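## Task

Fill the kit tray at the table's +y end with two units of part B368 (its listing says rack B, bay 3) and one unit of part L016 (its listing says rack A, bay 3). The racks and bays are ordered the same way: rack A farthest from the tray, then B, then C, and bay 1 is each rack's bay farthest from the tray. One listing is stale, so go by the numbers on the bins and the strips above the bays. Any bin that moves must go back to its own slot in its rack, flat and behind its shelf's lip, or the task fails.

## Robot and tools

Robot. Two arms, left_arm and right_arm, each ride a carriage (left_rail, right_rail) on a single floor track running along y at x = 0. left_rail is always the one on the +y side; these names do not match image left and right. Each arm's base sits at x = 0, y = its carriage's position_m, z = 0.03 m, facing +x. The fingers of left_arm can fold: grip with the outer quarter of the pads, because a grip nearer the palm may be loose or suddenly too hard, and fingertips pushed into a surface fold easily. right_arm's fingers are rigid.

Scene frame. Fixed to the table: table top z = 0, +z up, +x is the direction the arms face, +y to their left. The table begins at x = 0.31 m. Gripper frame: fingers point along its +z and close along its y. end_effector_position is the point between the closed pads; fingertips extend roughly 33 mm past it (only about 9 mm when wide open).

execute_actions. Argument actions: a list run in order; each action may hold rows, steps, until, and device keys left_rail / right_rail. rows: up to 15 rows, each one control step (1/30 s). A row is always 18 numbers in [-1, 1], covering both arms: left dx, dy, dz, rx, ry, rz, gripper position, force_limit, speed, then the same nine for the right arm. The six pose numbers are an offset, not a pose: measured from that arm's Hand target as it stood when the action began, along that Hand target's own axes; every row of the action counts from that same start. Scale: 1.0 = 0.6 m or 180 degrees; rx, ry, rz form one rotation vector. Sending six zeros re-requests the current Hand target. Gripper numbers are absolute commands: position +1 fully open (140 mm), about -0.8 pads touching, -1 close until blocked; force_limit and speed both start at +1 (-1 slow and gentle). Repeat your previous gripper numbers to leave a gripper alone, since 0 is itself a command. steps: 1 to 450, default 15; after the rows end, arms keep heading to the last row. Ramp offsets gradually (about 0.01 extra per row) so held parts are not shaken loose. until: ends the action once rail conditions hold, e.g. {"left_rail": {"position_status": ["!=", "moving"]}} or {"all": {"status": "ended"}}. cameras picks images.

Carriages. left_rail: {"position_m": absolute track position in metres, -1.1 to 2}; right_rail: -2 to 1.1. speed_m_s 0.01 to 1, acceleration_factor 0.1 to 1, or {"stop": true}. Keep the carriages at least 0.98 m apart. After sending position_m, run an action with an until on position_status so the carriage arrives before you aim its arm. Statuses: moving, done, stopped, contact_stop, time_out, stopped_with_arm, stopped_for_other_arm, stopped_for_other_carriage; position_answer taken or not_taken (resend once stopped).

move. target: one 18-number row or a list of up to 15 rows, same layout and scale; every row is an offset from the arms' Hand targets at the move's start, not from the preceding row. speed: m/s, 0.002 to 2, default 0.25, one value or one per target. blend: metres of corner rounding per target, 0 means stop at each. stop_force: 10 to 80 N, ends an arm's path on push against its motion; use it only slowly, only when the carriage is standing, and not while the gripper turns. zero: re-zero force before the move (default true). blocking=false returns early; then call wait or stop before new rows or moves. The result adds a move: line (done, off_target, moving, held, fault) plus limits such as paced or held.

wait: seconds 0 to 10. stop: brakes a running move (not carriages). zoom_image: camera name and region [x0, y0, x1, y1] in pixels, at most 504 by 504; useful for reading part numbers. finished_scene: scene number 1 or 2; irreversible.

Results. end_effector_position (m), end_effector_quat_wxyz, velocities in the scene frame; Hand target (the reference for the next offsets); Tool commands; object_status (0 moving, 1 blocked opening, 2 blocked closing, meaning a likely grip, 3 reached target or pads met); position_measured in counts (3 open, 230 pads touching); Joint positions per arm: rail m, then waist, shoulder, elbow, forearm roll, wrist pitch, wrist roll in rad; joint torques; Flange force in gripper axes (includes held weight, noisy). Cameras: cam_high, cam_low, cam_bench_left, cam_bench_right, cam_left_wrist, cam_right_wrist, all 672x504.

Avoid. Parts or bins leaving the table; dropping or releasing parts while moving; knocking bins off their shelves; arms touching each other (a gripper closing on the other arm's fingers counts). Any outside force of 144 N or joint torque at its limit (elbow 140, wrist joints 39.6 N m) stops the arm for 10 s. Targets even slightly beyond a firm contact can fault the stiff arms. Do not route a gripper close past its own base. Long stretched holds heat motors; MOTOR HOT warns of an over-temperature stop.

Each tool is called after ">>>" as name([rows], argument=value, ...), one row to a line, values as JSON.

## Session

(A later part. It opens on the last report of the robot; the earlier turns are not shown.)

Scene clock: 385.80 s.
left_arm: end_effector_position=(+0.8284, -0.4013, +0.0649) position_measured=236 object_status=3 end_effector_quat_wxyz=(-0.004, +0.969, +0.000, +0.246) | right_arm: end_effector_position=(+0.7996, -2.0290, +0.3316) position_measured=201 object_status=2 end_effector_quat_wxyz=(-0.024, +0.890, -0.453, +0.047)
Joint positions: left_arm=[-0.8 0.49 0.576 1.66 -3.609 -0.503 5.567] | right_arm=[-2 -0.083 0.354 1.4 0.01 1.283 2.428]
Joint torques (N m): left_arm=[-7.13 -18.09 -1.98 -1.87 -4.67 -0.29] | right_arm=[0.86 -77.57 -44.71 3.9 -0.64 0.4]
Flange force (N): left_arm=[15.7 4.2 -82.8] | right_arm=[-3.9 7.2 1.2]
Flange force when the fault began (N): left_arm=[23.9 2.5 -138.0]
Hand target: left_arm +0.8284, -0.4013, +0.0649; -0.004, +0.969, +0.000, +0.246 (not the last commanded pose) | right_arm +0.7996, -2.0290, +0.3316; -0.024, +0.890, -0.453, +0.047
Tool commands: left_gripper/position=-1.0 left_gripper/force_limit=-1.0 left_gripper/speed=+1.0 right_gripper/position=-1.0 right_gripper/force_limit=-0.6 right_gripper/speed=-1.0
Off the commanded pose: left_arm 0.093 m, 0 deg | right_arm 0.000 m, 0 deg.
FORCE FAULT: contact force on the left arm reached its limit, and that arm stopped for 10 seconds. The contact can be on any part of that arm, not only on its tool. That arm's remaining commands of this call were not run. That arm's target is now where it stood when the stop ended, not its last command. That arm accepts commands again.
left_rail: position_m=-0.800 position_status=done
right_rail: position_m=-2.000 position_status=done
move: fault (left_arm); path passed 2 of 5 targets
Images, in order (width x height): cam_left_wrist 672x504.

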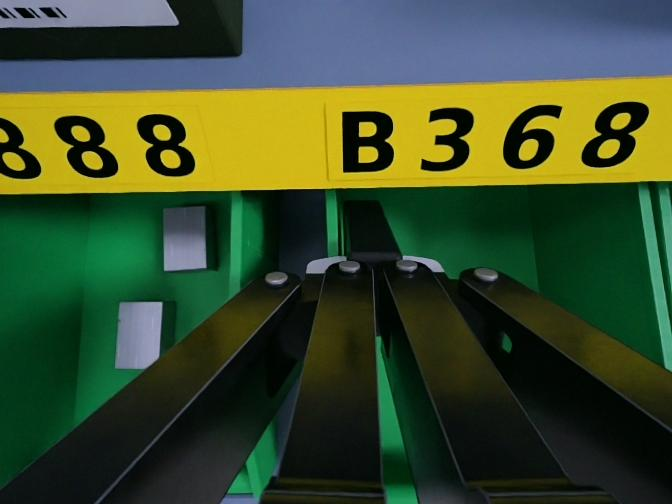

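>>> move([
  [0,0,-0.1,0,0,0,-1,-1,1,0,0,0,0,0,0,-1,-0.6,-1],
  [0,0.07,-0.1,0,0.067,0,-1,-1,1,0,0,0,0,0,0,-1,-0.6,-1],
], speed=0.12, cameras=[])

>>> move(target=[0,0,0,0.0893,0,-0.1064,-1,-1,1,0,0,0,0,0,0,-1,-0.6,-1], speed=0.15, cameras=["cam_left_wrist"])

Scene clock: 391.20 s.
left_arm: end_effector_position=(+0.7999, -0.4438, +0.1175) position_measured=236 object_status=3 end_effector_quat_wxyz=(-0.004, +0.938, +0.000, +0.346) | right_arm: end_effector_position=(+0.7996, -2.0290, +0.3316) position_measured=201 object_status=2 end_effector_quat_wxyz=(-0.024, +0.890, -0.453, +0.047)
Joint positions: left_arm=[-0.8 0.494 0.442 1.858 -4.165 -0.361 6.097] | right_arm=[-2 -0.083 0.354 1.4 0.01 1.283 2.428]
Joint torques (N m): left_arm=[3.26 -82.49 -37.84 -2.25 -0.43 -0.07] | right_arm=[0.76 -77.53 -44.63 3.91 -0.62 0.41]
Flange force (N): left_arm=[-3.2 5.6 5.0] | right_arm=[-4.0 7.0 1.2]
Hand target: left_arm +0.7999, -0.4438, +0.1174; -0.004, +0.938, +0.000, +0.346 | right_arm +0.7996, -2.0290, +0.3316; -0.024, +0.890, -0.453, +0.047
Off the commanded pose: left_arm 0.000 m, 0 deg | right_arm 0.000 m, 0 deg.
left_rail: position_m=-0.800 position_status=done
right_rail: position_m=-2.000 position_status=done
move: done
No camera images: "cameras" was empty.

Scene clock: 393.37 s.
left_arm: end_effector_position=(+0.7996, -0.4436, +0.1170) position_measured=236 object_status=3 end_effector_quat_wxyz=(-0.055, +0.909, +0.191, +0.367) | right_arm: end_effector_position=(+0.7996, -2.0290, +0.3316) position_measured=201 object_status=2 end_effector_quat_wxyz=(-0.024, +0.890, -0.453, +0.047)
Joint positions: left_arm=[-0.8 0.388 0.412 1.938 -3.768 -0.038 5.303] | right_arm=[-2 -0.083 0.354 1.4 0.01 1.283 2.428]
Joint torques (N m): left_arm=[3.12 -78.76 -36.28 -2.34 0.98 -0.12] | right_arm=[1.07 -77.16 -44.44 3.91 -0.59 0.4]
Flange force (N): left_arm=[0.0 0.0 0.0] | right_arm=[-3.0 6.9 1.7]
Hand target: left_arm +0.7999, -0.4438, +0.1174; -0.077, +0.915, +0.204, +0.338 | right_arm +0.7996, -2.0290, +0.3316; -0.024, +0.890, -0.453, +0.047
Off the commanded pose: left_arm 0.001 m, 4 deg | right_arm 0.000 m, 0 deg.
left_rail: position_m=-0.800 position_status=done
right_rail: position_m=-2.000 position_status=done
move: off_target (left_arm)
Images, in order (width x height): cam_left_wrist 672x504.

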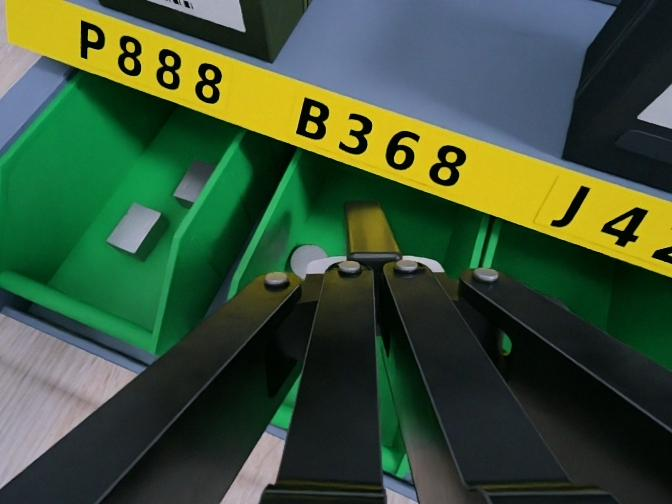

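>>> move([
  [-0.018,-0.0335,0.052,0,0,0,-1,-1,1,0,0,0,0,0,0,-1,-0.6,-1],
  [-0.018,-0.0335,0.135,0,0,0,-1,-1,1,0,0,0,0,0,0,-1,-0.6,-1],
  [-0.056,-0.0335,0.103,0,0,0,-1,-1,1,0,0,0,0,0,0,-1,-0.6,-1],
  [-0.056,-0.0335,-0.03,0,0,0,-1,-1,1,0,0,0,0,0,0,-1,-0.6,-1],
], speed=[0.06,0.03,0.03,0.08], cameras=["cam_left_wrist"])

Scene clock: 404.87 s.
left_arm: end_effector_position=(+0.7576, -0.4411, +0.1093) position_measured=236 object_status=3 end_effector_quat_wxyz=(-0.073, +0.916, +0.202, +0.338) | right_arm: end_effector_position=(+0.7996, -2.0290, +0.3316) position_measured=201 object_status=2 end_effector_quat_wxyz=(-0.024, +0.890, -0.453, +0.047)
Joint positions: left_arm=[-0.8 0.392 0.376 1.984 -2.834 -0.08 4.372] | right_arm=[-2 -0.083 0.354 1.4 0.01 1.283 2.428]
Joint torques (N m): left_arm=[3.17 -71.47 -33.1 -2.79 1.08 -0.11] | right_arm=[0.89 -77.18 -44.62 3.9 -0.61 0.43]
Flange force (N): left_arm=[0.0 0.0 0.0] | right_arm=[-3.7 7.3 1.3]
Hand target: left_arm +0.7577, -0.4414, +0.1092; -0.077, +0.915, +0.204, +0.338 | right_arm +0.7996, -2.0290, +0.3316; -0.024, +0.890, -0.453, +0.047
Off the commanded pose: left_arm 0.000 m, 1 deg | right_arm 0.000 m, 0 deg.
left_rail: position_m=-0.800 position_status=done
right_rail: position_m=-2.000 position_status=done
move: done
Images, in order (width x height): cam_left_wrist 672x504.

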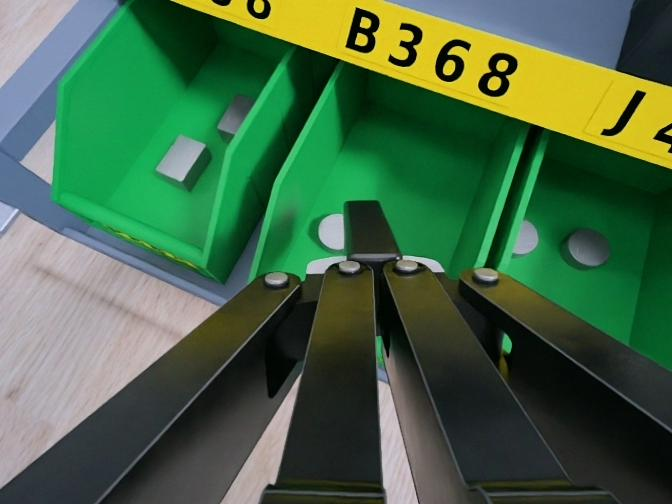

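>>> move(target=[0.0,0,-0.1,-0.0893,0,0.1064,-0.43,-1,1,0,0,0,0,0,0,-1,-0.6,-1], speed=0.2, cameras=[])

>>> move(target=[0,0,0,0,-0.15,0,-0.43,-1,1,0,0,0,0,0,0,-1,-0.6,-1], speed=0.2, cameras=["cam_left_wrist"])

Scene clock: 410.57 s.
left_arm: end_effector_position=(+0.7224, -0.4581, +0.1548) position_measured=183 object_status=3 end_effector_quat_wxyz=(-0.004, +0.938, +0.000, +0.346) | right_arm: end_effector_position=(+0.7996, -2.0290, +0.3316) position_measured=201 object_status=2 end_effector_quat_wxyz=(-0.024, +0.890, -0.453, +0.047)
Joint positions: left_arm=[-0.8 0.534 0.305 1.98 -4.146 -0.394 6.104] | right_arm=[-2 -0.083 0.354 1.4 0.01 1.283 2.428]
Joint torques (N m): left_arm=[2.97 -70.03 -38.08 -2.31 -0.35 -0.07] | right_arm=[1.25 -77.57 -44.63 3.88 -0.6 0.4]
Flange force (N): left_arm=[-3.1 4.8 7.0] | right_arm=[-3.1 7.1 1.6]
Hand target: left_arm +0.7224, -0.4581, +0.1547; -0.004, +0.938, +0.000, +0.346 | right_arm +0.7996, -2.0290, +0.3316; -0.024, +0.890, -0.453, +0.047
Off the commanded pose: left_arm 0.000 m, 0 deg | right_arm 0.000 m, 0 deg.
left_rail: position_m=-0.800 position_status=done
right_rail: position_m=-2.000 position_status=done
move: done
No camera images: "cameras" was empty.

Scene clock: 412.23 s.
left_arm: end_effector_position=(+0.7224, -0.4581, +0.1547) position_measured=183 object_status=3 end_effector_quat_wxyz=(-0.004, +0.993, +0.001, +0.117) | right_arm: end_effector_position=(+0.7996, -2.0290, +0.3316) position_measured=201 object_status=2 end_effector_quat_wxyz=(-0.024, +0.890, -0.453, +0.047)
Joint positions: left_arm=[-0.8 0.437 0.4 1.686 -3.265 -0.842 5.22] | right_arm=[-2 -0.083 0.354 1.4 0.01 1.283 2.428]
Joint torques (N m): left_arm=[3.03 -80.6 -39.43 -3.72 -0.23 -0.2] | right_arm=[1.08 -77.31 -44.4 3.88 -0.61 0.43]
Flange force (N): left_arm=[-0.6 3.7 5.6] | right_arm=[-3.2 6.9 1.0]
Hand target: left_arm +0.7224, -0.4581, +0.1547; -0.004, +0.993, +0.001, +0.117 | right_arm +0.7996, -2.0290, +0.3316; -0.024, +0.890, -0.453, +0.047
Off the commanded pose: left_arm 0.000 m, 0 deg | right_arm 0.000 m, 0 deg.
left_rail: position_m=-0.800 position_status=done
right_rail: position_m=-2.000 position_status=done
move: done
Images, in order (width x height): cam_left_wrist 672x504.

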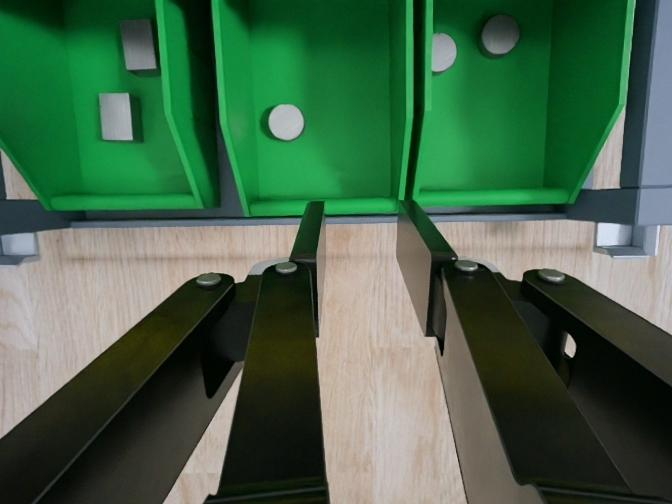

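>>> move(target=[0.067,-0.071,0.118,0,0,0,-0.43,-1,1,0,0,0,0,0,0,-1,-0.6,-1], speed=0.1, cameras=["cam_left_wrist"])

Scene clock: 415.77 s.
left_arm: end_effector_position=(+0.7779, -0.4150, +0.0956) position_measured=183 object_status=3 end_effector_quat_wxyz=(-0.004, +0.993, +0.001, +0.117) | right_arm: end_effector_position=(+0.7996, -2.0290, +0.3316) position_measured=201 object_status=2 end_effector_quat_wxyz=(-0.024, +0.890, -0.453, +0.047)
Joint positions: left_arm=[-0.8 0.457 0.545 1.579 -3.275 -0.807 5.249] | right_arm=[-2 -0.083 0.354 1.4 0.01 1.283 2.428]
Joint torques (N m): left_arm=[3.13 -93.34 -38.71 -3.65 -0.14 -0.03] | right_arm=[0.76 -77.23 -44.55 3.9 -0.59 0.44]
Flange force (N): left_arm=[-0.6 3.9 5.2] | right_arm=[-3.9 7.1 1.1]
Hand target: left_arm +0.7779, -0.4149, +0.0956; -0.004, +0.993, +0.001, +0.117 | right_arm +0.7996, -2.0290, +0.3316; -0.024, +0.890, -0.453, +0.047
Off the commanded pose: left_arm 0.000 m, 0 deg | right_arm 0.000 m, 0 deg.
left_rail: position_m=-0.800 position_status=done
right_rail: position_m=-2.000 position_status=done
move: done
Images, in order (width x height): cam_left_wrist 672x504.

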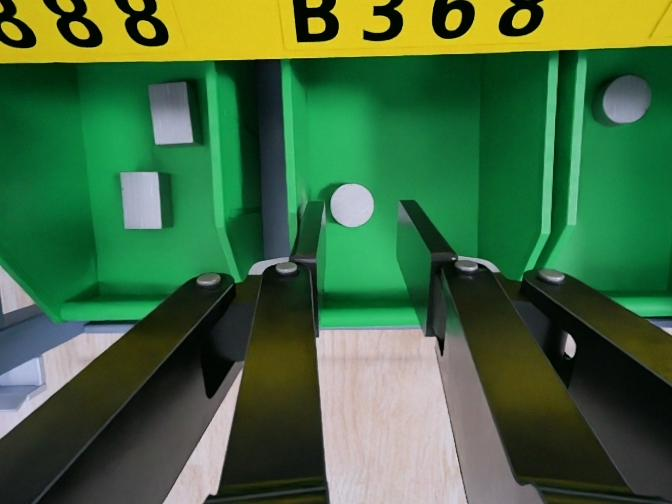

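>>> move(target=[-0.003,-0.001,0.12,0,0,0,-0.43,-1,1,0,0,0,0,0,0,-1,-0.6,-1], speed=0.02, stop_force=12, cameras=["cam_left_wrist"])

>>> execute_actions([
  {"rows":[[0,0,0,0,0,0,-1,-1,-1,0,0,0,0,0,0,-1,-0.6,-1]],"steps":75},
], cameras=[])

>>> move(target=[0,0,-0.4,0,0,0,-1,-1,-1,0,0,0,0,0,0,-1,-0.6,-1], speed=0.1, cameras=["cam_left_wrist"])

Scene clock: 422.17 s.
left_arm: end_effector_position=(+0.7854, -0.4143, +0.0611) position_measured=183 object_status=3 end_effector_quat_wxyz=(-0.004, +0.993, +0.001, +0.118) | right_arm: end_effector_position=(+0.7996, -2.0290, +0.3316) position_measured=201 object_status=2 end_effector_quat_wxyz=(-0.024, +0.890, -0.453, +0.047)
Joint positions: left_arm=[-0.8 0.453 0.585 1.585 -3.28 -0.761 5.254] | right_arm=[-2 -0.083 0.354 1.4 0.01 1.283 2.428]
Joint torques (N m): left_arm=[-2.23 -69.83 -28.91 -4.44 0.99 0.14] | right_arm=[0.79 -77.53 -44.44 3.9 -0.61 0.42]
Flange force (N): left_arm=[-7.5 4.2 -27.5] | right_arm=[-3.4 6.4 1.3]
Hand target: left_arm +0.7853, -0.4143, +0.0611; -0.004, +0.993, +0.001, +0.118 (not the last commanded pose) | right_arm +0.7996, -2.0290, +0.3316; -0.024, +0.890, -0.453, +0.047
Off the commanded pose: left_arm 0.037 m, 0 deg | right_arm 0.000 m, 0 deg.
left_rail: position_m=-0.800 position_status=done
right_rail: position_m=-2.000 position_status=done
move: contact (left_arm)
Images, in order (width x height): cam_left_wrist 672x504.

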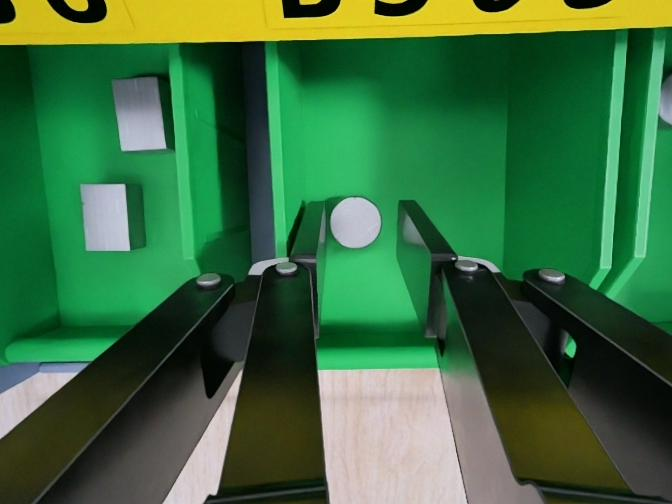

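Scene clock: 424.87 s.
left_arm: end_effector_position=(+0.7853, -0.4143, +0.0611) position_measured=227 object_status=2 end_effector_quat_wxyz=(-0.004, +0.993, +0.001, +0.118) | right_arm: end_effector_position=(+0.7996, -2.0290, +0.3316) position_measured=201 object_status=2 end_effector_quat_wxyz=(-0.024, +0.890, -0.453, +0.047)
Joint positions: left_arm=[-0.8 0.453 0.585 1.585 -3.28 -0.761 5.254] | right_arm=[-2 -0.083 0.354 1.4 0.01 1.283 2.428]
Joint torques (N m): left_arm=[2.36 -88.25 -34.1 -3.63 -0.5 -0.17] | right_arm=[0.74 -77.4 -44.4 3.89 -0.64 0.43]
Flange force (N): left_arm=[-1.3 4.1 -3.5] | right_arm=[-3.4 6.5 1.0]
Hand target: left_arm +0.7853, -0.4143, +0.0611; -0.004, +0.993, +0.001, +0.118 | right_arm +0.7996, -2.0290, +0.3316; -0.024, +0.890, -0.453, +0.047
Off the commanded pose: left_arm 0.000 m, 0 deg | right_arm 0.000 m, 0 deg.
left_rail: position_m=-0.800 position_status=done
right_rail: position_m=-2.000 position_status=done
No camera images: "cameras" was empty.

Scene clock: 427.67 s.
left_arm: end_effector_position=(+0.7293, -0.4162, +0.2944) position_measured=227 object_status=2 end_effector_quat_wxyz=(-0.004, +0.993, +0.001, +0.118) | right_arm: end_effector_position=(+0.7996, -2.0290, +0.3316) position_measured=201 object_status=2 end_effector_quat_wxyz=(-0.024, +0.890, -0.453, +0.047)
Joint positions: left_arm=[-0.8 0.483 0.354 1.482 -3.256 -1.095 5.236] | right_arm=[-2 -0.083 0.354 1.4 0.01 1.283 2.428]
Joint torques (N m): left_arm=[2.87 -79.98 -44.13 -4.11 -0.01 0.04] | right_arm=[0.82 -77.48 -44.55 3.89 -0.61 0.41]
Flange force (N): left_arm=[-1.7 4.3 5.8] | right_arm=[-3.4 6.6 1.6]
Hand target: left_arm +0.7293, -0.4162, +0.2945; -0.004, +0.993, +0.001, +0.118 | right_arm +0.7996, -2.0290, +0.3316; -0.024, +0.890, -0.453, +0.047
Off the commanded pose: left_arm 0.000 m, 0 deg | right_arm 0.000 m, 0 deg.
left_rail: position_m=-0.800 position_status=done
right_rail: position_m=-2.000 position_status=done
move: done
Images, in order (width x height): cam_left_wrist 672x504.

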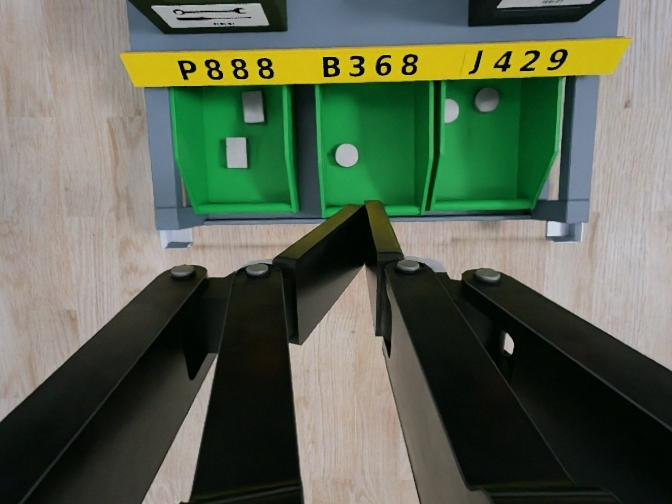

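>>> execute_actions([
  {"rows":[[0,0,0,0,0,0,0,-1,0,0,0,0,0,0,0,-1,-0.6,-1]],"steps":45},
  {"rows":[[0,0,0,0,0,0,-1,-1,0,0,0,0,0,0,0,-1,-0.6,-1]],"steps":60},
], cameras=["cam_left_wrist"])

>>> move(target=[0.067,0.0,0.331,0,0,0,-1,-1,0,0,0,0,0,0,0,-1,-0.6,-1], speed=0.12, cameras=["cam_left_wrist"])

>>> move(target=[0,0,0.098,0,0,0,-1,-1,0,0,0,0,0,0,0,-1,-0.6,-1], speed=0.02, stop_force=15, cameras=["cam_left_wrist"])

Scene clock: 437.60 s.
left_arm: end_effector_position=(+0.7293, -0.4162, +0.2945) position_measured=233 object_status=3 end_effector_quat_wxyz=(-0.004, +0.993, +0.001, +0.118) | right_arm: end_effector_position=(+0.7996, -2.0290, +0.3316) position_measured=201 object_status=2 end_effector_quat_wxyz=(-0.024, +0.890, -0.453, +0.047)
Joint positions: left_arm=[-0.8 0.483 0.354 1.482 -3.256 -1.095 5.236] | right_arm=[-2 -0.083 0.354 1.4 0.01 1.283 2.428]
Joint torques (N m): left_arm=[3.49 -80.61 -43.69 -4.32 -0.08 -0.06] | right_arm=[0.96 -77.59 -44.39 3.91 -0.6 0.42]
Flange force (N): left_arm=[0.5 3.8 6.8] | right_arm=[-2.9 6.4 1.1]
Flange force at the end of the 1st action (N): left_arm=[-0.4 4.5 6.7] | right_arm=[-2.6 6.6 1.5]
Hand target: left_arm +0.7293, -0.4162, +0.2945; -0.004, +0.993, +0.001, +0.118 | right_arm +0.7996, -2.0290, +0.3316; -0.024, +0.890, -0.453, +0.047
Off the commanded pose: left_arm 0.000 m, 0 deg | right_arm 0.000 m, 0 deg.
left_rail: position_m=-0.800 position_status=done
right_rail: position_m=-2.000 position_status=done
Images, in order (width x height): cam_left_wrist 672x504.

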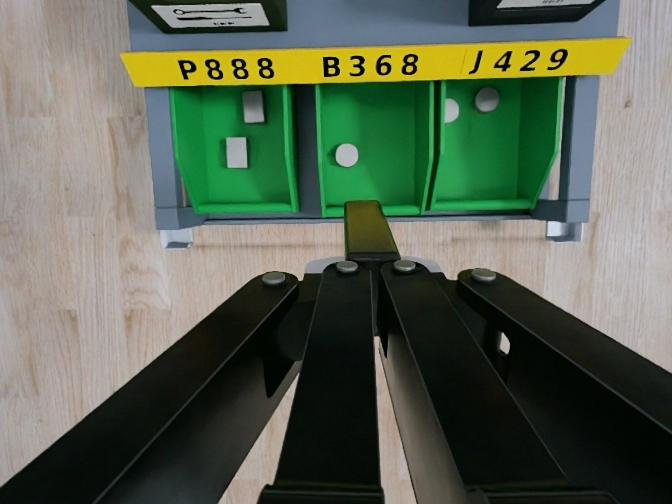

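Scene clock: 439.70 s.
left_arm: end_effector_position=(+0.8147, -0.4146, +0.1108) position_measured=233 object_status=3 end_effector_quat_wxyz=(-0.004, +0.993, +0.001, +0.118) | right_arm: end_effector_position=(+0.7996, -2.0290, +0.3316) position_measured=201 object_status=2 end_effector_quat_wxyz=(-0.024, +0.890, -0.453, +0.047)
Joint positions: left_arm=[-0.8 0.437 0.579 1.491 -3.263 -0.858 5.218] | right_arm=[-2 -0.083 0.354 1.4 0.01 1.283 2.428]
Joint torques (N m): left_arm=[2.8 -98.99 -40.19 -3.8 -0.23 -0.05] | right_arm=[0.86 -77.7 -44.54 3.91 -0.62 0.45]
Flange force (N): left_arm=[-0.5 2.9 7.1] | right_arm=[-3.4 6.5 1.5]
Hand target: left_arm +0.8148, -0.4146, +0.1107; -0.004, +0.993, +0.001, +0.118 | right_arm +0.7996, -2.0290, +0.3316; -0.024, +0.890, -0.453, +0.047
Off the commanded pose: left_arm 0.000 m, 0 deg | right_arm 0.000 m, 0 deg.
left_rail: position_m=-0.800 position_status=done
right_rail: position_m=-2.000 position_status=done
move: done
Images, in order (width x height): cam_left_wrist 672x504.

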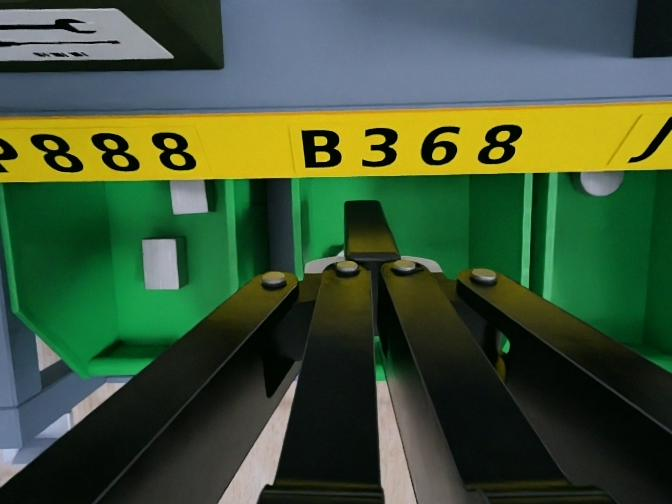

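Scene clock: 443.40 s.
left_arm: end_effector_position=(+0.8285, -0.4141, +0.0536) position_measured=233 object_status=3 end_effector_quat_wxyz=(-0.004, +0.993, +0.001, +0.118) | right_arm: end_effector_position=(+0.7996, -2.0290, +0.3316) position_measured=201 object_status=2 end_effector_quat_wxyz=(-0.024, +0.890, -0.453, +0.047)
Joint positions: left_arm=[-0.8 0.431 0.643 1.498 -3.269 -0.787 5.222] | right_arm=[-2 -0.083 0.354 1.4 0.01 1.283 2.428]
Joint torques (N m): left_arm=[2.76 -102.32 -38.57 -3.58 -0.15 -0.08] | right_arm=[0.69 -77.5 -44.56 3.9 -0.62 0.42]
Flange force (N): left_arm=[-1.2 3.2 6.2] | right_arm=[-3.6 6.7 1.4]
Hand target: left_arm +0.8285, -0.4141, +0.0536; -0.004, +0.993, +0.001, +0.118 | right_arm +0.7996, -2.0290, +0.3316; -0.024, +0.890, -0.453, +0.047
Off the commanded pose: left_arm 0.000 m, 0 deg | right_arm 0.000 m, 0 deg.
left_rail: position_m=-0.800 position_status=done
right_rail: position_m=-2.000 position_status=done
move: done
Images, in order (width x height): cam_left_wrist 672x504.

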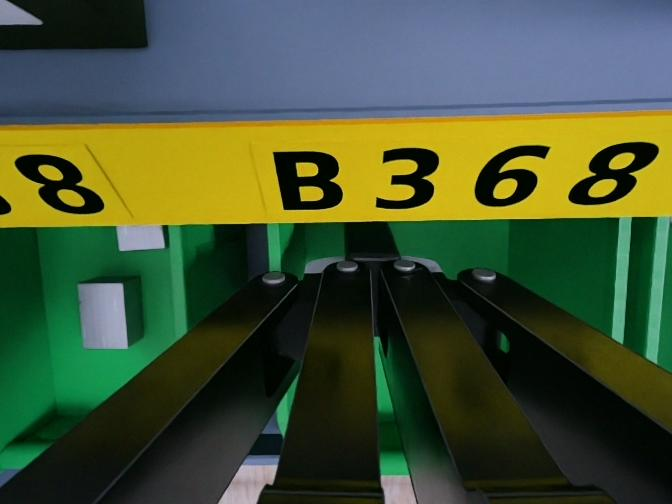

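>>> move([
  [-0.058,0.005,-0.0136,0,0,0,-1,-1,0,0,0,0,0,0,0,-1,-0.6,-1],
  [-0.02,0.0,-0.3,0,0,0,-1,-1,0,0,0,0,0,0,0,-1,-0.6,-1],
], speed=[0.03,0.1], cameras=["cam_left_wrist"])

Scene clock: 448.93 s.
left_arm: end_effector_position=(+0.7748, -0.4156, +0.2257) position_measured=233 object_status=3 end_effector_quat_wxyz=(-0.004, +0.993, +0.001, +0.118) | right_arm: end_effector_position=(+0.7996, -2.0290, +0.3316) position_measured=201 object_status=2 end_effector_quat_wxyz=(-0.024, +0.890, -0.453, +0.047)
Joint positions: left_arm=[-0.8 0.458 0.449 1.472 -3.255 -1.008 5.219] | right_arm=[-2 -0.083 0.354 1.4 0.01 1.283 2.428]
Joint torques (N m): left_arm=[3.22 -88.84 -42.86 -4.04 -0.3 -0.06] | right_arm=[0.94 -77.72 -44.64 3.91 -0.61 0.46]
Flange force (N): left_arm=[-0.8 3.9 6.8] | right_arm=[-3.2 6.7 1.7]
Hand target: left_arm +0.7748, -0.4156, +0.2258; -0.004, +0.993, +0.001, +0.118 | right_arm +0.7996, -2.0290, +0.3316; -0.024, +0.890, -0.453, +0.047
Off the commanded pose: left_arm 0.000 m, 0 deg | right_arm 0.000 m, 0 deg.
left_rail: position_m=-0.800 position_status=done
right_rail: position_m=-2.000 position_status=done
move: done
Images, in order (width x height): cam_left_wrist 672x504.

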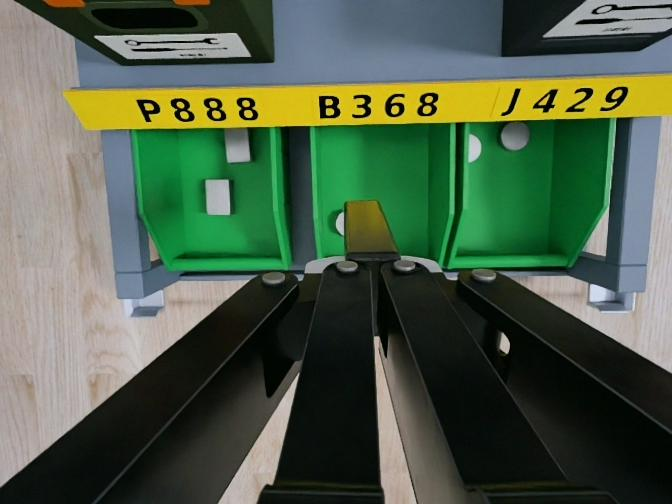

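>>> move(target=[-0.078,0.0,0.206,0,0,0,-0.43,-1,0.5,0,0,0,0,0,0,-1,-0.6,-1], speed=0.12, cameras=["cam_left_wrist"])

Scene clock: 451.70 s.
left_arm: end_effector_position=(+0.7582, -0.4146, +0.0947) position_measured=183 object_status=3 end_effector_quat_wxyz=(-0.004, +0.993, +0.001, +0.118) | right_arm: end_effector_position=(+0.7996, -2.0290, +0.3316) position_measured=201 object_status=2 end_effector_quat_wxyz=(-0.024, +0.890, -0.453, +0.047)
Joint positions: left_arm=[-0.8 0.468 0.523 1.618 -3.28 -0.791 5.266] | right_arm=[-2 -0.083 0.354 1.4 0.01 1.283 2.428]
Joint torques (N m): left_arm=[3.48 -91.74 -38.7 -3.58 -0.11 0.04] | right_arm=[0.82 -77.4 -44.66 3.92 -0.65 0.39]
Flange force (N): left_arm=[-0.2 4.4 6.4] | right_arm=[-3.8 7.1 1.4]
Hand target: left_arm +0.7581, -0.4146, +0.0947; -0.004, +0.993, +0.001, +0.118 | right_arm +0.7996, -2.0290, +0.3316; -0.024, +0.890, -0.453, +0.047
Off the commanded pose: left_arm 0.000 m, 0 deg | right_arm 0.000 m, 0 deg.
left_rail: position_m=-0.800 position_status=done
right_rail: position_m=-2.000 position_status=done
move: done
Images, in order (width x height): cam_left_wrist 672x504.

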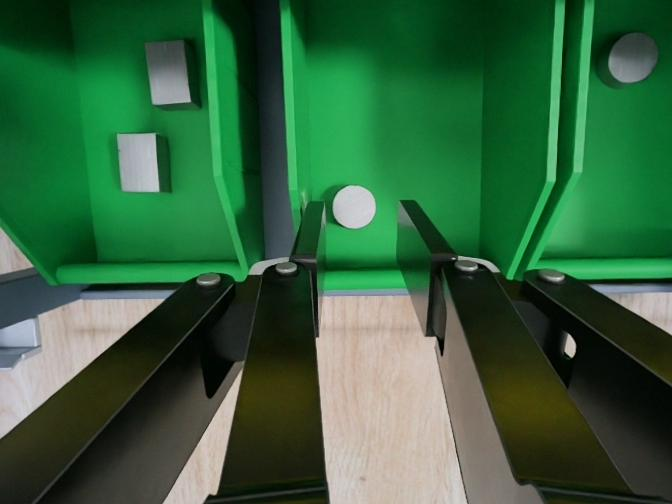

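>>> move(target=[-0.002,0.007,0.12,0,0,0,-0.43,-1,0.5,0,0,0,0,0,0,-1,-0.6,-1], speed=0.02, stop_force=12, cameras=["cam_left_wrist"])

Scene clock: 456.00 s.
left_arm: end_effector_position=(+0.7693, -0.4172, +0.0448) position_measured=183 object_status=3 end_effector_quat_wxyz=(-0.004, +0.993, +0.001, +0.118) | right_arm: end_effector_position=(+0.7996, -2.0290, +0.3316) position_measured=201 object_status=2 end_effector_quat_wxyz=(-0.024, +0.890, -0.453, +0.047)
Joint positions: left_arm=[-0.8 0.459 0.58 1.63 -3.288 -0.722 5.269] | right_arm=[-2 -0.083 0.354 1.4 0.01 1.283 2.428]
Joint torques (N m): left_arm=[1.66 -68.79 -30.3 -3.31 2.98 0.03] | right_arm=[0.54 -77.48 -44.61 3.88 -0.6 0.39]
Flange force (N): left_arm=[-7.6 9.2 -29.6] | right_arm=[-4.0 6.7 1.3]
Hand target: left_arm +0.7693, -0.4172, +0.0448; -0.004, +0.993, +0.001, +0.118 (not the last commanded pose) | right_arm +0.7996, -2.0290, +0.3316; -0.024, +0.890, -0.453, +0.047
Off the commanded pose: left_arm 0.021 m, 0 deg | right_arm 0.000 m, 0 deg.
left_rail: position_m=-0.800 position_status=done
right_rail: position_m=-2.000 position_status=done
move: contact (left_arm)
Images, in order (width x height): cam_left_wrist 672x504.

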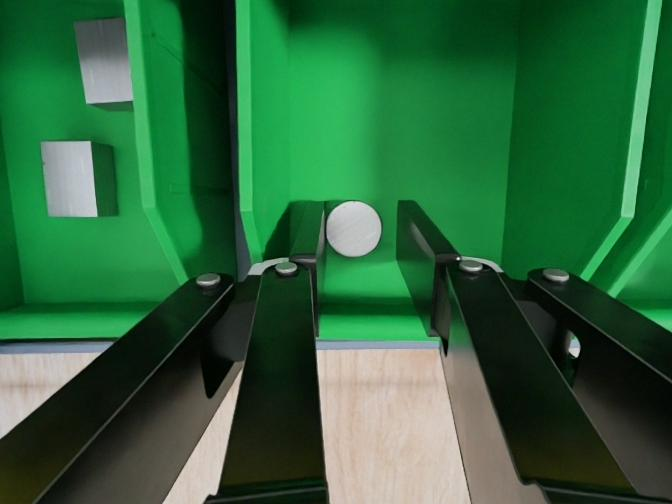

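Reached the floor. Grip.

>>> execute_actions([
  {"rows":[[0,0,0,0,0,0,-1,-1,-1,0,0,0,0,0,0,-1,-0.6,-1]],"steps":75},
], cameras=[])

>>> move(target=[0.01,0,-0.42,0,0,0,-1,-1,-1,0,0,0,0,0,0,-1,-0.6,-1], speed=0.08, cameras=["cam_left_wrist"])

>>> zoom_image(camera="cam_left_wrist", region=[100, 0, 640, 260])

Scene clock: 461.03 s.
left_arm: end_effector_position=(+0.7693, -0.4172, +0.0448) position_measured=185 object_status=2 end_effector_quat_wxyz=(-0.004, +0.993, +0.001, +0.118) | right_arm: end_effector_position=(+0.7996, -2.0290, +0.3316) position_measured=201 object_status=2 end_effector_quat_wxyz=(-0.024, +0.890, -0.453, +0.047)
Joint positions: left_arm=[-0.8 0.459 0.58 1.63 -3.288 -0.722 5.269] | right_arm=[-2 -0.083 0.354 1.4 0.01 1.283 2.428]
Joint torques (N m): left_arm=[-1.36 -61.56 -27.52 -3.9 3.17 -0.15] | right_arm=[1.22 -77.53 -44.57 3.85 -0.62 0.43]
Flange force (N): left_arm=[-9.4 7.1 -39.2] | right_arm=[-3.3 7.2 1.1]
Hand target: left_arm +0.7693, -0.4172, +0.0448; -0.004, +0.993, +0.001, +0.118 | right_arm +0.7996, -2.0290, +0.3316; -0.024, +0.890, -0.453, +0.047
Off the commanded pose: left_arm 0.000 m, 0 deg | right_arm 0.000 m, 0 deg.
left_rail: position_m=-0.800 position_status=done
right_rail: position_m=-2.000 position_status=done
No camera images: "cameras" was empty.

Scene clock: 464.57 s.
left_arm: end_effector_position=(+0.7163, -0.4192, +0.2911) position_measured=186 object_status=2 end_effector_quat_wxyz=(-0.004, +0.993, +0.001, +0.118) | right_arm: end_effector_position=(+0.7996, -2.0290, +0.3316) position_measured=201 object_status=2 end_effector_quat_wxyz=(-0.024, +0.890, -0.453, +0.047)
Joint positions: left_arm=[-0.8 0.488 0.335 1.514 -3.258 -1.083 5.242] | right_arm=[-2 -0.083 0.354 1.4 0.01 1.283 2.428]
Joint torques (N m): left_arm=[2.8 -78.25 -43.62 -4.11 -0.04 -0.17] | right_arm=[0.64 -78 -44.55 3.86 -0.61 0.4]
Flange force (N): left_arm=[-0.6 3.5 6.1] | right_arm=[-3.3 6.0 1.5]
Hand target: left_arm +0.7163, -0.4192, +0.2912; -0.004, +0.993, +0.001, +0.118 | right_arm +0.7996, -2.0290, +0.3316; -0.024, +0.890, -0.453, +0.047
Off the commanded pose: left_arm 0.000 m, 0 deg | right_arm 0.000 m, 0 deg.
left_rail: position_m=-0.800 position_status=done
right_rail: position_m=-2.000 position_status=done
move: done
Images, in order (width x height): cam_left_wrist 672x504.

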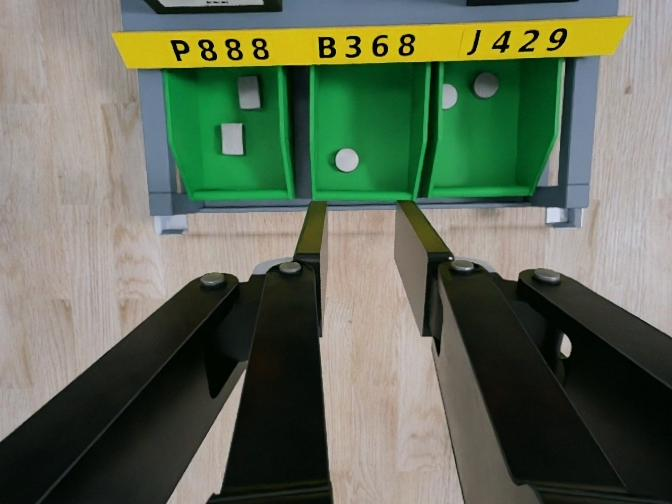

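Region (100, 0, 640, 260) is 540x260 pixels. A region can be at most 504 by 504 pixels.

>>> move(target=[-0.007,0.003,0.369,0,0,0,-0.4,-1,0.5,0,0,0,0,0,0,-1,-0.6,-1], speed=0.12, cameras=["cam_left_wrist"])

>>> move(target=[0,0,0.08,0,0,0,-0.4,-1,0.5,0,0,0,0,0,0,-1,-0.6,-1], speed=0.015, stop_force=10, cameras=["cam_left_wrist"])

>>> move(target=[0,0,-0.0035,0,0,0,-0.4,-1,0.5,0,0,0,0,0,0,-1,-0.6,-1], speed=0.02, cameras=[])

>>> execute_actions([
  {"rows":[[0,0,0,0,0,0,-1,-0.5,-0.8,0,0,0,0,0,0,-1,-0.6,-1]],"steps":60},
], cameras=["cam_left_wrist"])

Scene clock: 483.80 s.
left_arm: end_effector_position=(+0.7639, -0.4192, +0.0750) position_measured=179 object_status=3 end_effector_quat_wxyz=(-0.004, +0.993, +0.001, +0.118) | right_arm: end_effector_position=(+0.7996, -2.0290, +0.3316) position_measured=201 object_status=2 end_effector_quat_wxyz=(-0.024, +0.890, -0.453, +0.047)
Joint positions: left_arm=[-0.8 0.46 0.544 1.625 -3.282 -0.762 5.261] | right_arm=[-2 -0.083 0.354 1.4 0.01 1.283 2.428]
Joint torques (N m): left_arm=[2.79 -93.2 -38.19 -3.53 -0.12 -0.04] | right_arm=[0.81 -77.23 -44.51 3.89 -0.6 0.39]
Flange force (N): left_arm=[-1.0 3.5 6.3] | right_arm=[-3.5 6.7 1.6]
Hand target: left_arm +0.7639, -0.4192, +0.0749; -0.004, +0.993, +0.001, +0.118 | right_arm +0.7996, -2.0290, +0.3316; -0.024, +0.890, -0.453, +0.047
Off the commanded pose: left_arm 0.000 m, 0 deg | right_arm 0.000 m, 0 deg.
left_rail: position_m=-0.800 position_status=done
right_rail: position_m=-2.000 position_status=done
move: done
Images, in order (width x height): cam_left_wrist 672x504.

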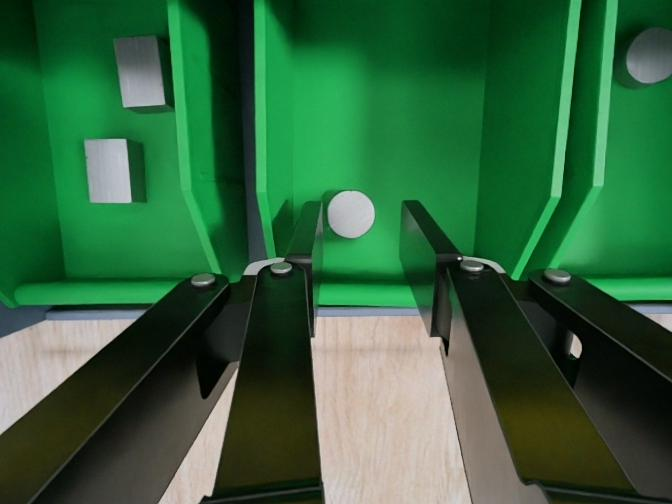

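Scene clock: 486.50 s.
left_arm: end_effector_position=(+0.7712, -0.4190, +0.0447) position_measured=179 object_status=3 end_effector_quat_wxyz=(-0.004, +0.993, +0.001, +0.118) | right_arm: end_effector_position=(+0.7996, -2.0290, +0.3316) position_measured=201 object_status=2 end_effector_quat_wxyz=(-0.024, +0.890, -0.453, +0.047)
Joint positions: left_arm=[-0.8 0.456 0.581 1.628 -3.287 -0.722 5.265] | right_arm=[-2 -0.083 0.354 1.4 0.01 1.283 2.428]
Joint torques (N m): left_arm=[2.87 -74.04 -31.89 -3 2.48 -0.02] | right_arm=[1.28 -77.41 -44.59 3.95 -0.53 0.39]
Flange force (N): left_arm=[-6.3 9.1 -22.5] | right_arm=[-3.1 7.2 1.7]
Hand target: left_arm +0.7712, -0.4190, +0.0447; -0.004, +0.993, +0.001, +0.118 (not the last commanded pose) | right_arm +0.7996, -2.0290, +0.3316; -0.024, +0.890, -0.453, +0.047
Off the commanded pose: left_arm 0.017 m, 0 deg | right_arm 0.000 m, 0 deg.
left_rail: position_m=-0.800 position_status=done
right_rail: position_m=-2.000 position_status=done
move: contact (left_arm)
Images, in order (width x height): cam_left_wrist 672x504.

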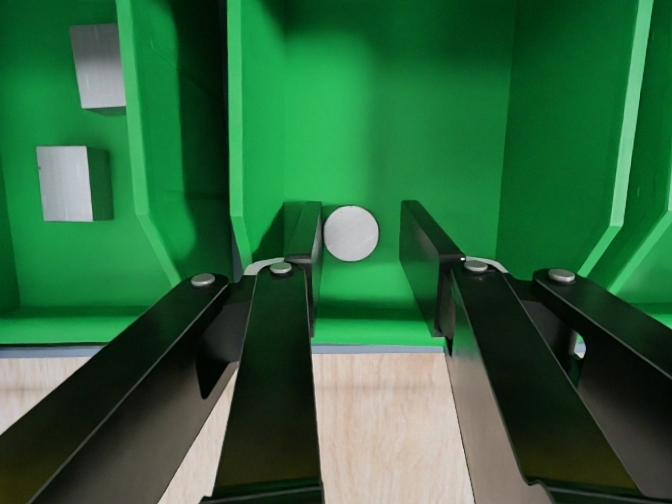

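Scene clock: 487.20 s.
left_arm: end_effector_position=(+0.7707, -0.4191, +0.0467) position_measured=179 object_status=3 end_effector_quat_wxyz=(-0.004, +0.993, +0.001, +0.118) | right_arm: end_effector_position=(+0.7996, -2.0290, +0.3316) position_measured=201 object_status=2 end_effector_quat_wxyz=(-0.024, +0.890, -0.453, +0.047)
Joint positions: left_arm=[-0.8 0.456 0.578 1.628 -3.286 -0.725 5.265] | right_arm=[-2 -0.083 0.354 1.4 0.01 1.283 2.428]
Joint torques (N m): left_arm=[3.65 -95.63 -37.37 -3.43 -0.09 -0.04] | right_arm=[1.02 -77.52 -44.69 3.88 -0.59 0.44]
Flange force (N): left_arm=[-0.5 4.4 7.2] | right_arm=[-3.4 7.2 1.4]
Hand target: left_arm +0.7707, -0.4190, +0.0468; -0.004, +0.993, +0.001, +0.118 | right_arm +0.7996, -2.0290, +0.3316; -0.024, +0.890, -0.453, +0.047
Off the commanded pose: left_arm 0.000 m, 0 deg | right_arm 0.000 m, 0 deg.
left_rail: position_m=-0.800 position_status=done
right_rail: position_m=-2.000 position_status=done
move: done
No camera images: "cameras" was empty.

Scene clock: 489.40 s.
left_arm: end_effector_position=(+0.7707, -0.4190, +0.0468) position_measured=196 object_status=2 end_effector_quat_wxyz=(-0.004, +0.993, +0.001, +0.118) | right_arm: end_effector_position=(+0.7996, -2.0290, +0.3316) position_measured=201 object_status=2 end_effector_quat_wxyz=(-0.024, +0.890, -0.453, +0.047)
Joint positions: left_arm=[-0.8 0.456 0.578 1.628 -3.286 -0.725 5.265] | right_arm=[-2 -0.083 0.354 1.4 0.01 1.283 2.428]
Joint torques (N m): left_arm=[3.17 -95.54 -37.29 -3.49 -0.09 0] | right_arm=[0.77 -77.28 -44.5 3.95 -0.59 0.48]
Flange force (N): left_arm=[-0.7 3.8 7.0] | right_arm=[-3.4 6.8 1.4]
Hand target: left_arm +0.7707, -0.4190, +0.0468; -0.004, +0.993, +0.001, +0.118 | right_arm +0.7996, -2.0290, +0.3316; -0.024, +0.890, -0.453, +0.047
Off the commanded pose: left_arm 0.000 m, 0 deg | right_arm 0.000 m, 0 deg.
left_rail: position_m=-0.800 position_status=done
right_rail: position_m=-2.000 position_status=done
Images, in order (width x height): cam_left_wrist 672x504.

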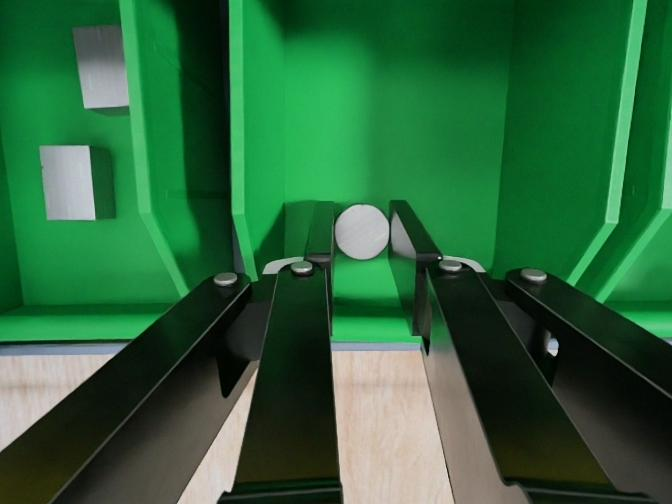

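Proper grip. Lift.

>>> move(target=[0.01,0,-0.47,0,0,0,-1,-0.5,-0.8,0,0,0,0,0,0,-1,-0.6,-1], speed=0.1, cameras=["cam_left_wrist"])

>>> zoom_image(camera="cam_left_wrist", region=[120, 0, 620, 260])

Scene clock: 493.77 s.
left_arm: end_effector_position=(+0.7107, -0.4213, +0.3223) position_measured=196 object_status=2 end_effector_quat_wxyz=(-0.004, +0.993, +0.001, +0.118) | right_arm: end_effector_position=(+0.7996, -2.0290, +0.3316) position_measured=201 object_status=2 end_effector_quat_wxyz=(-0.024, +0.890, -0.453, +0.047)
Joint positions: left_arm=[-0.8 0.489 0.313 1.486 -3.255 -1.132 5.237] | right_arm=[-2 -0.083 0.354 1.4 0.01 1.283 2.428]
Joint torques (N m): left_arm=[2.66 -76.63 -44.75 -4.2 -0.01 -0.04] | right_arm=[0.84 -77.55 -44.64 3.88 -0.59 0.45]
Flange force (N): left_arm=[-1.4 3.9 6.8] | right_arm=[-3.5 6.9 1.6]
Hand target: left_arm +0.7107, -0.4213, +0.3224; -0.004, +0.993, +0.001, +0.118 | right_arm +0.7996, -2.0290, +0.3316; -0.024, +0.890, -0.453, +0.047
Off the commanded pose: left_arm 0.000 m, 0 deg | right_arm 0.000 m, 0 deg.
left_rail: position_m=-0.800 position_status=done
right_rail: position_m=-2.000 position_status=done
move: done
Images, in order (width x height): cam_left_wrist 672x504.

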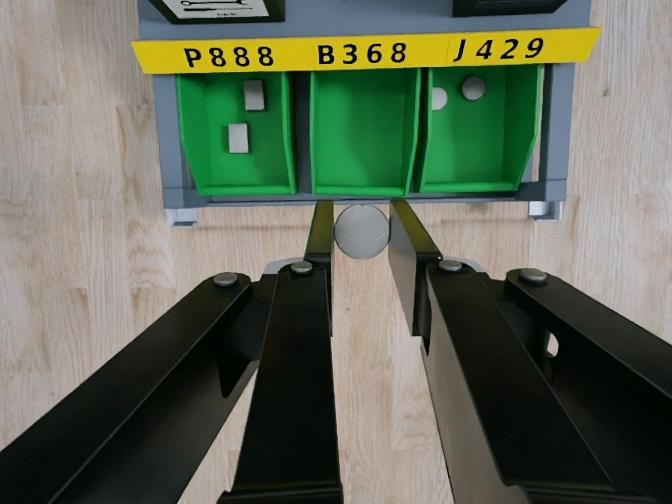

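Scaled by 1.008 from the camera's 672x504 image, which has a finer 960x720 frame.

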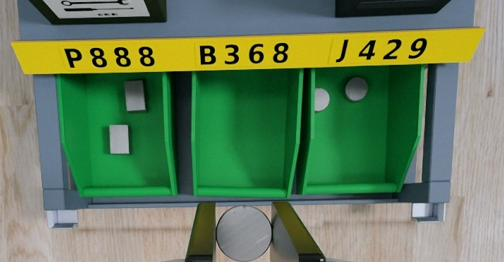

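>>> execute_actions([
  {"left_rail":{"position_m":1.661,"acceleration_factor":0.5},"steps":250,"until":{"all":{"status":"ended"}}},
], cameras=[])

>>> move(target=[0,0,0,0,-0.0745,0,-1,-0.5,-0.8,0,0,0,0,0,0,-1,-0.6,-1], cameras=[])

>>> move(target=[-0.1,0,0.37,0,0,0,-1,-0.5,-0.8,0,0,0,0,0,0,-1,-0.6,-1], cameras=["cam_left_wrist"])

>>> move(target=[0,0,0.16,0,0,0,-1,-0.5,-0.8,0,0,0,0,0,0,-1,-0.6,-1], speed=0.03, stop_force=10, cameras=["cam_left_wrist"])

Scene clock: 502.43 s.
left_arm: end_effector_position=(+0.7107, +2.0397, +0.3224) position_measured=196 object_status=2 end_effector_quat_wxyz=(-0.004, +0.993, +0.001, +0.118) | right_arm: end_effector_position=(+0.7996, -2.0290, +0.3316) position_measured=201 object_status=2 end_effector_quat_wxyz=(-0.024, +0.890, -0.453, +0.047)
Joint positions: left_arm=[1.661 0.489 0.313 1.486 -3.255 -1.132 5.237] | right_arm=[-2 -0.083 0.354 1.4 0.01 1.283 2.428]
Joint torques (N m): left_arm=[2.35 -77.05 -44.43 -4.23 -0.1 -0.04] | right_arm=[0.83 -77.76 -44.66 3.94 -0.58 0.45]
Flange force (N): left_arm=[-0.5 3.0 6.6] | right_arm=[-3.6 6.8 1.4]
Hand target: left_arm +0.7107, +2.0397, +0.3224; -0.004, +0.993, +0.001, +0.118 | right_arm +0.7996, -2.0290, +0.3316; -0.024, +0.890, -0.453, +0.047
Tool commands: left_gripper/position=-1.0 left_gripper/force_limit=-0.5 left_gripper/speed=-0.8 right_gripper/position=-1.0 right_gripper/force_limit=-0.6 right_gripper/speed=-1.0
Off the commanded pose: left_arm 0.000 m, 0 deg | right_arm 0.000 m, 0 deg.
left_rail: position_m=1.661 position_status=done
right_rail: position_m=-2.000 position_status=done
No camera images: "cameras" was empty.

Scene clock: 503.43 s.
left_arm: end_effector_position=(+0.7107, +2.0397, +0.3224) position_measured=196 object_status=2 end_effector_quat_wxyz=(-0.004, +1.000, +0.001, +0.001) | right_arm: end_effector_position=(+0.7996, -2.0290, +0.3316) position_measured=201 object_status=2 end_effector_quat_wxyz=(-0.024, +0.890, -0.453, +0.047)
Joint positions: left_arm=[1.661 0.444 0.418 1.322 -3.135 -1.397 5.153] | right_arm=[-2 -0.083 0.354 1.4 0.01 1.283 2.428]
Joint torques (N m): left_arm=[2.86 -87.59 -44.07 -3.99 -0.88 -0.01] | right_arm=[0.82 -77.26 -44.6 3.83 -0.6 0.43]
Flange force (N): left_arm=[1.2 3.2 6.8] | right_arm=[-3.7 7.1 1.4]
Hand target: left_arm +0.7107, +2.0397, +0.3224; -0.004, +1.000, +0.001, +0.001 | right_arm +0.7996, -2.0290, +0.3316; -0.024, +0.890, -0.453, +0.047
Off the commanded pose: left_arm 0.000 m, 0 deg | right_arm 0.000 m, 0 deg.
left_rail: position_m=1.661 position_status=done
right_rail: position_m=-2.000 position_status=done
move: done
No camera images: "cameras" was empty.

Scene clock: 504.83 s.
left_arm: end_effector_position=(+0.6510, +2.0413, +0.1003) position_measured=196 object_status=2 end_effector_quat_wxyz=(-0.004, +1.000, +0.001, +0.001) | right_arm: end_effector_position=(+0.7996, -2.0290, +0.3316) position_measured=201 object_status=2 end_effector_quat_wxyz=(-0.024, +0.890, -0.453, +0.047)
Joint positions: left_arm=[1.661 0.48 0.471 1.671 -3.134 -0.995 5.186] | right_arm=[-2 -0.083 0.354 1.4 0.01 1.283 2.428]
Joint torques (N m): left_arm=[3.44 -86.27 -38.37 -3.39 -0.76 0.01] | right_arm=[0.99 -77.49 -44.67 3.93 -0.57 0.38]
Flange force (N): left_arm=[0.4 4.8 7.0] | right_arm=[-3.3 7.1 1.7]
Hand target: left_arm +0.6510, +2.0412, +0.1003; -0.004, +1.000, +0.001, +0.001 | right_arm +0.7996, -2.0290, +0.3316; -0.024, +0.890, -0.453, +0.047
Off the commanded pose: left_arm 0.000 m, 0 deg | right_arm 0.000 m, 0 deg.
left_rail: position_m=1.661 position_status=done
right_rail: position_m=-2.000 position_status=done
move: done
Images, in order (width x height): cam_left_wrist 672x504.

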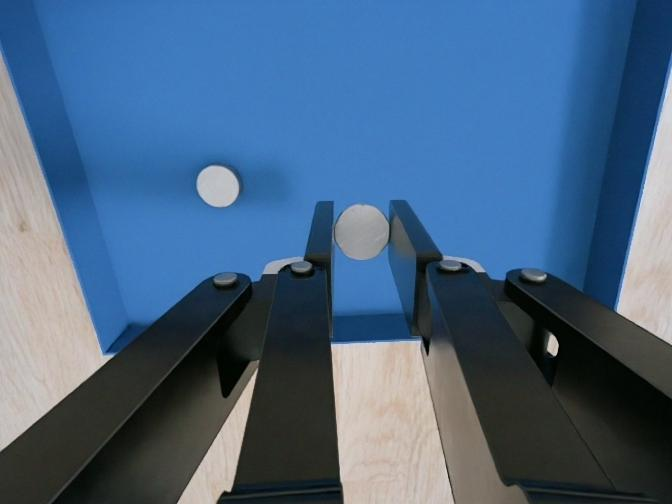

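Scene clock: 507.53 s.
left_arm: end_effector_position=(+0.6512, +2.0417, +0.0385) position_measured=196 object_status=2 end_effector_quat_wxyz=(-0.004, +1.000, +0.001, +0.001) | right_arm: end_effector_position=(+0.7996, -2.0290, +0.3316) position_measured=201 object_status=2 end_effector_quat_wxyz=(-0.024, +0.890, -0.453, +0.047)
Joint positions: left_arm=[1.661 0.481 0.53 1.71 -3.134 -0.897 5.186] | right_arm=[-2 -0.083 0.354 1.4 0.01 1.283 2.428]
Joint torques (N m): left_arm=[3.88 -80.07 -30.66 -2.96 -0.57 -0.06] | right_arm=[0.61 -77.7 -44.51 3.86 -0.56 0.42]
Flange force (N): left_arm=[0.6 5.1 -5.5] | right_arm=[-3.6 6.4 1.3]
Hand target: left_arm +0.6512, +2.0417, +0.0385; -0.004, +1.000, +0.001, +0.001 (not the last commanded pose) | right_arm +0.7996, -2.0290, +0.3316; -0.024, +0.890, -0.453, +0.047
Off the commanded pose: left_arm 0.034 m, 0 deg | right_arm 0.000 m, 0 deg.
left_rail: position_m=1.661 position_status=done
right_rail: position_m=-2.000 position_status=done
move: contact (left_arm)
Images, in order (width x height): cam_left_wrist 672x504.

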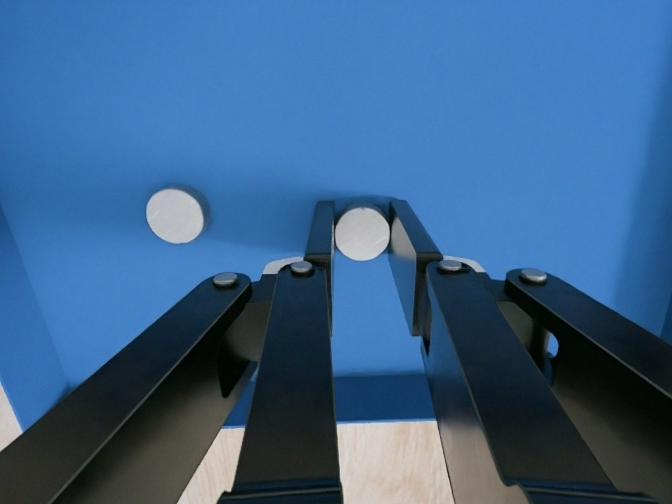

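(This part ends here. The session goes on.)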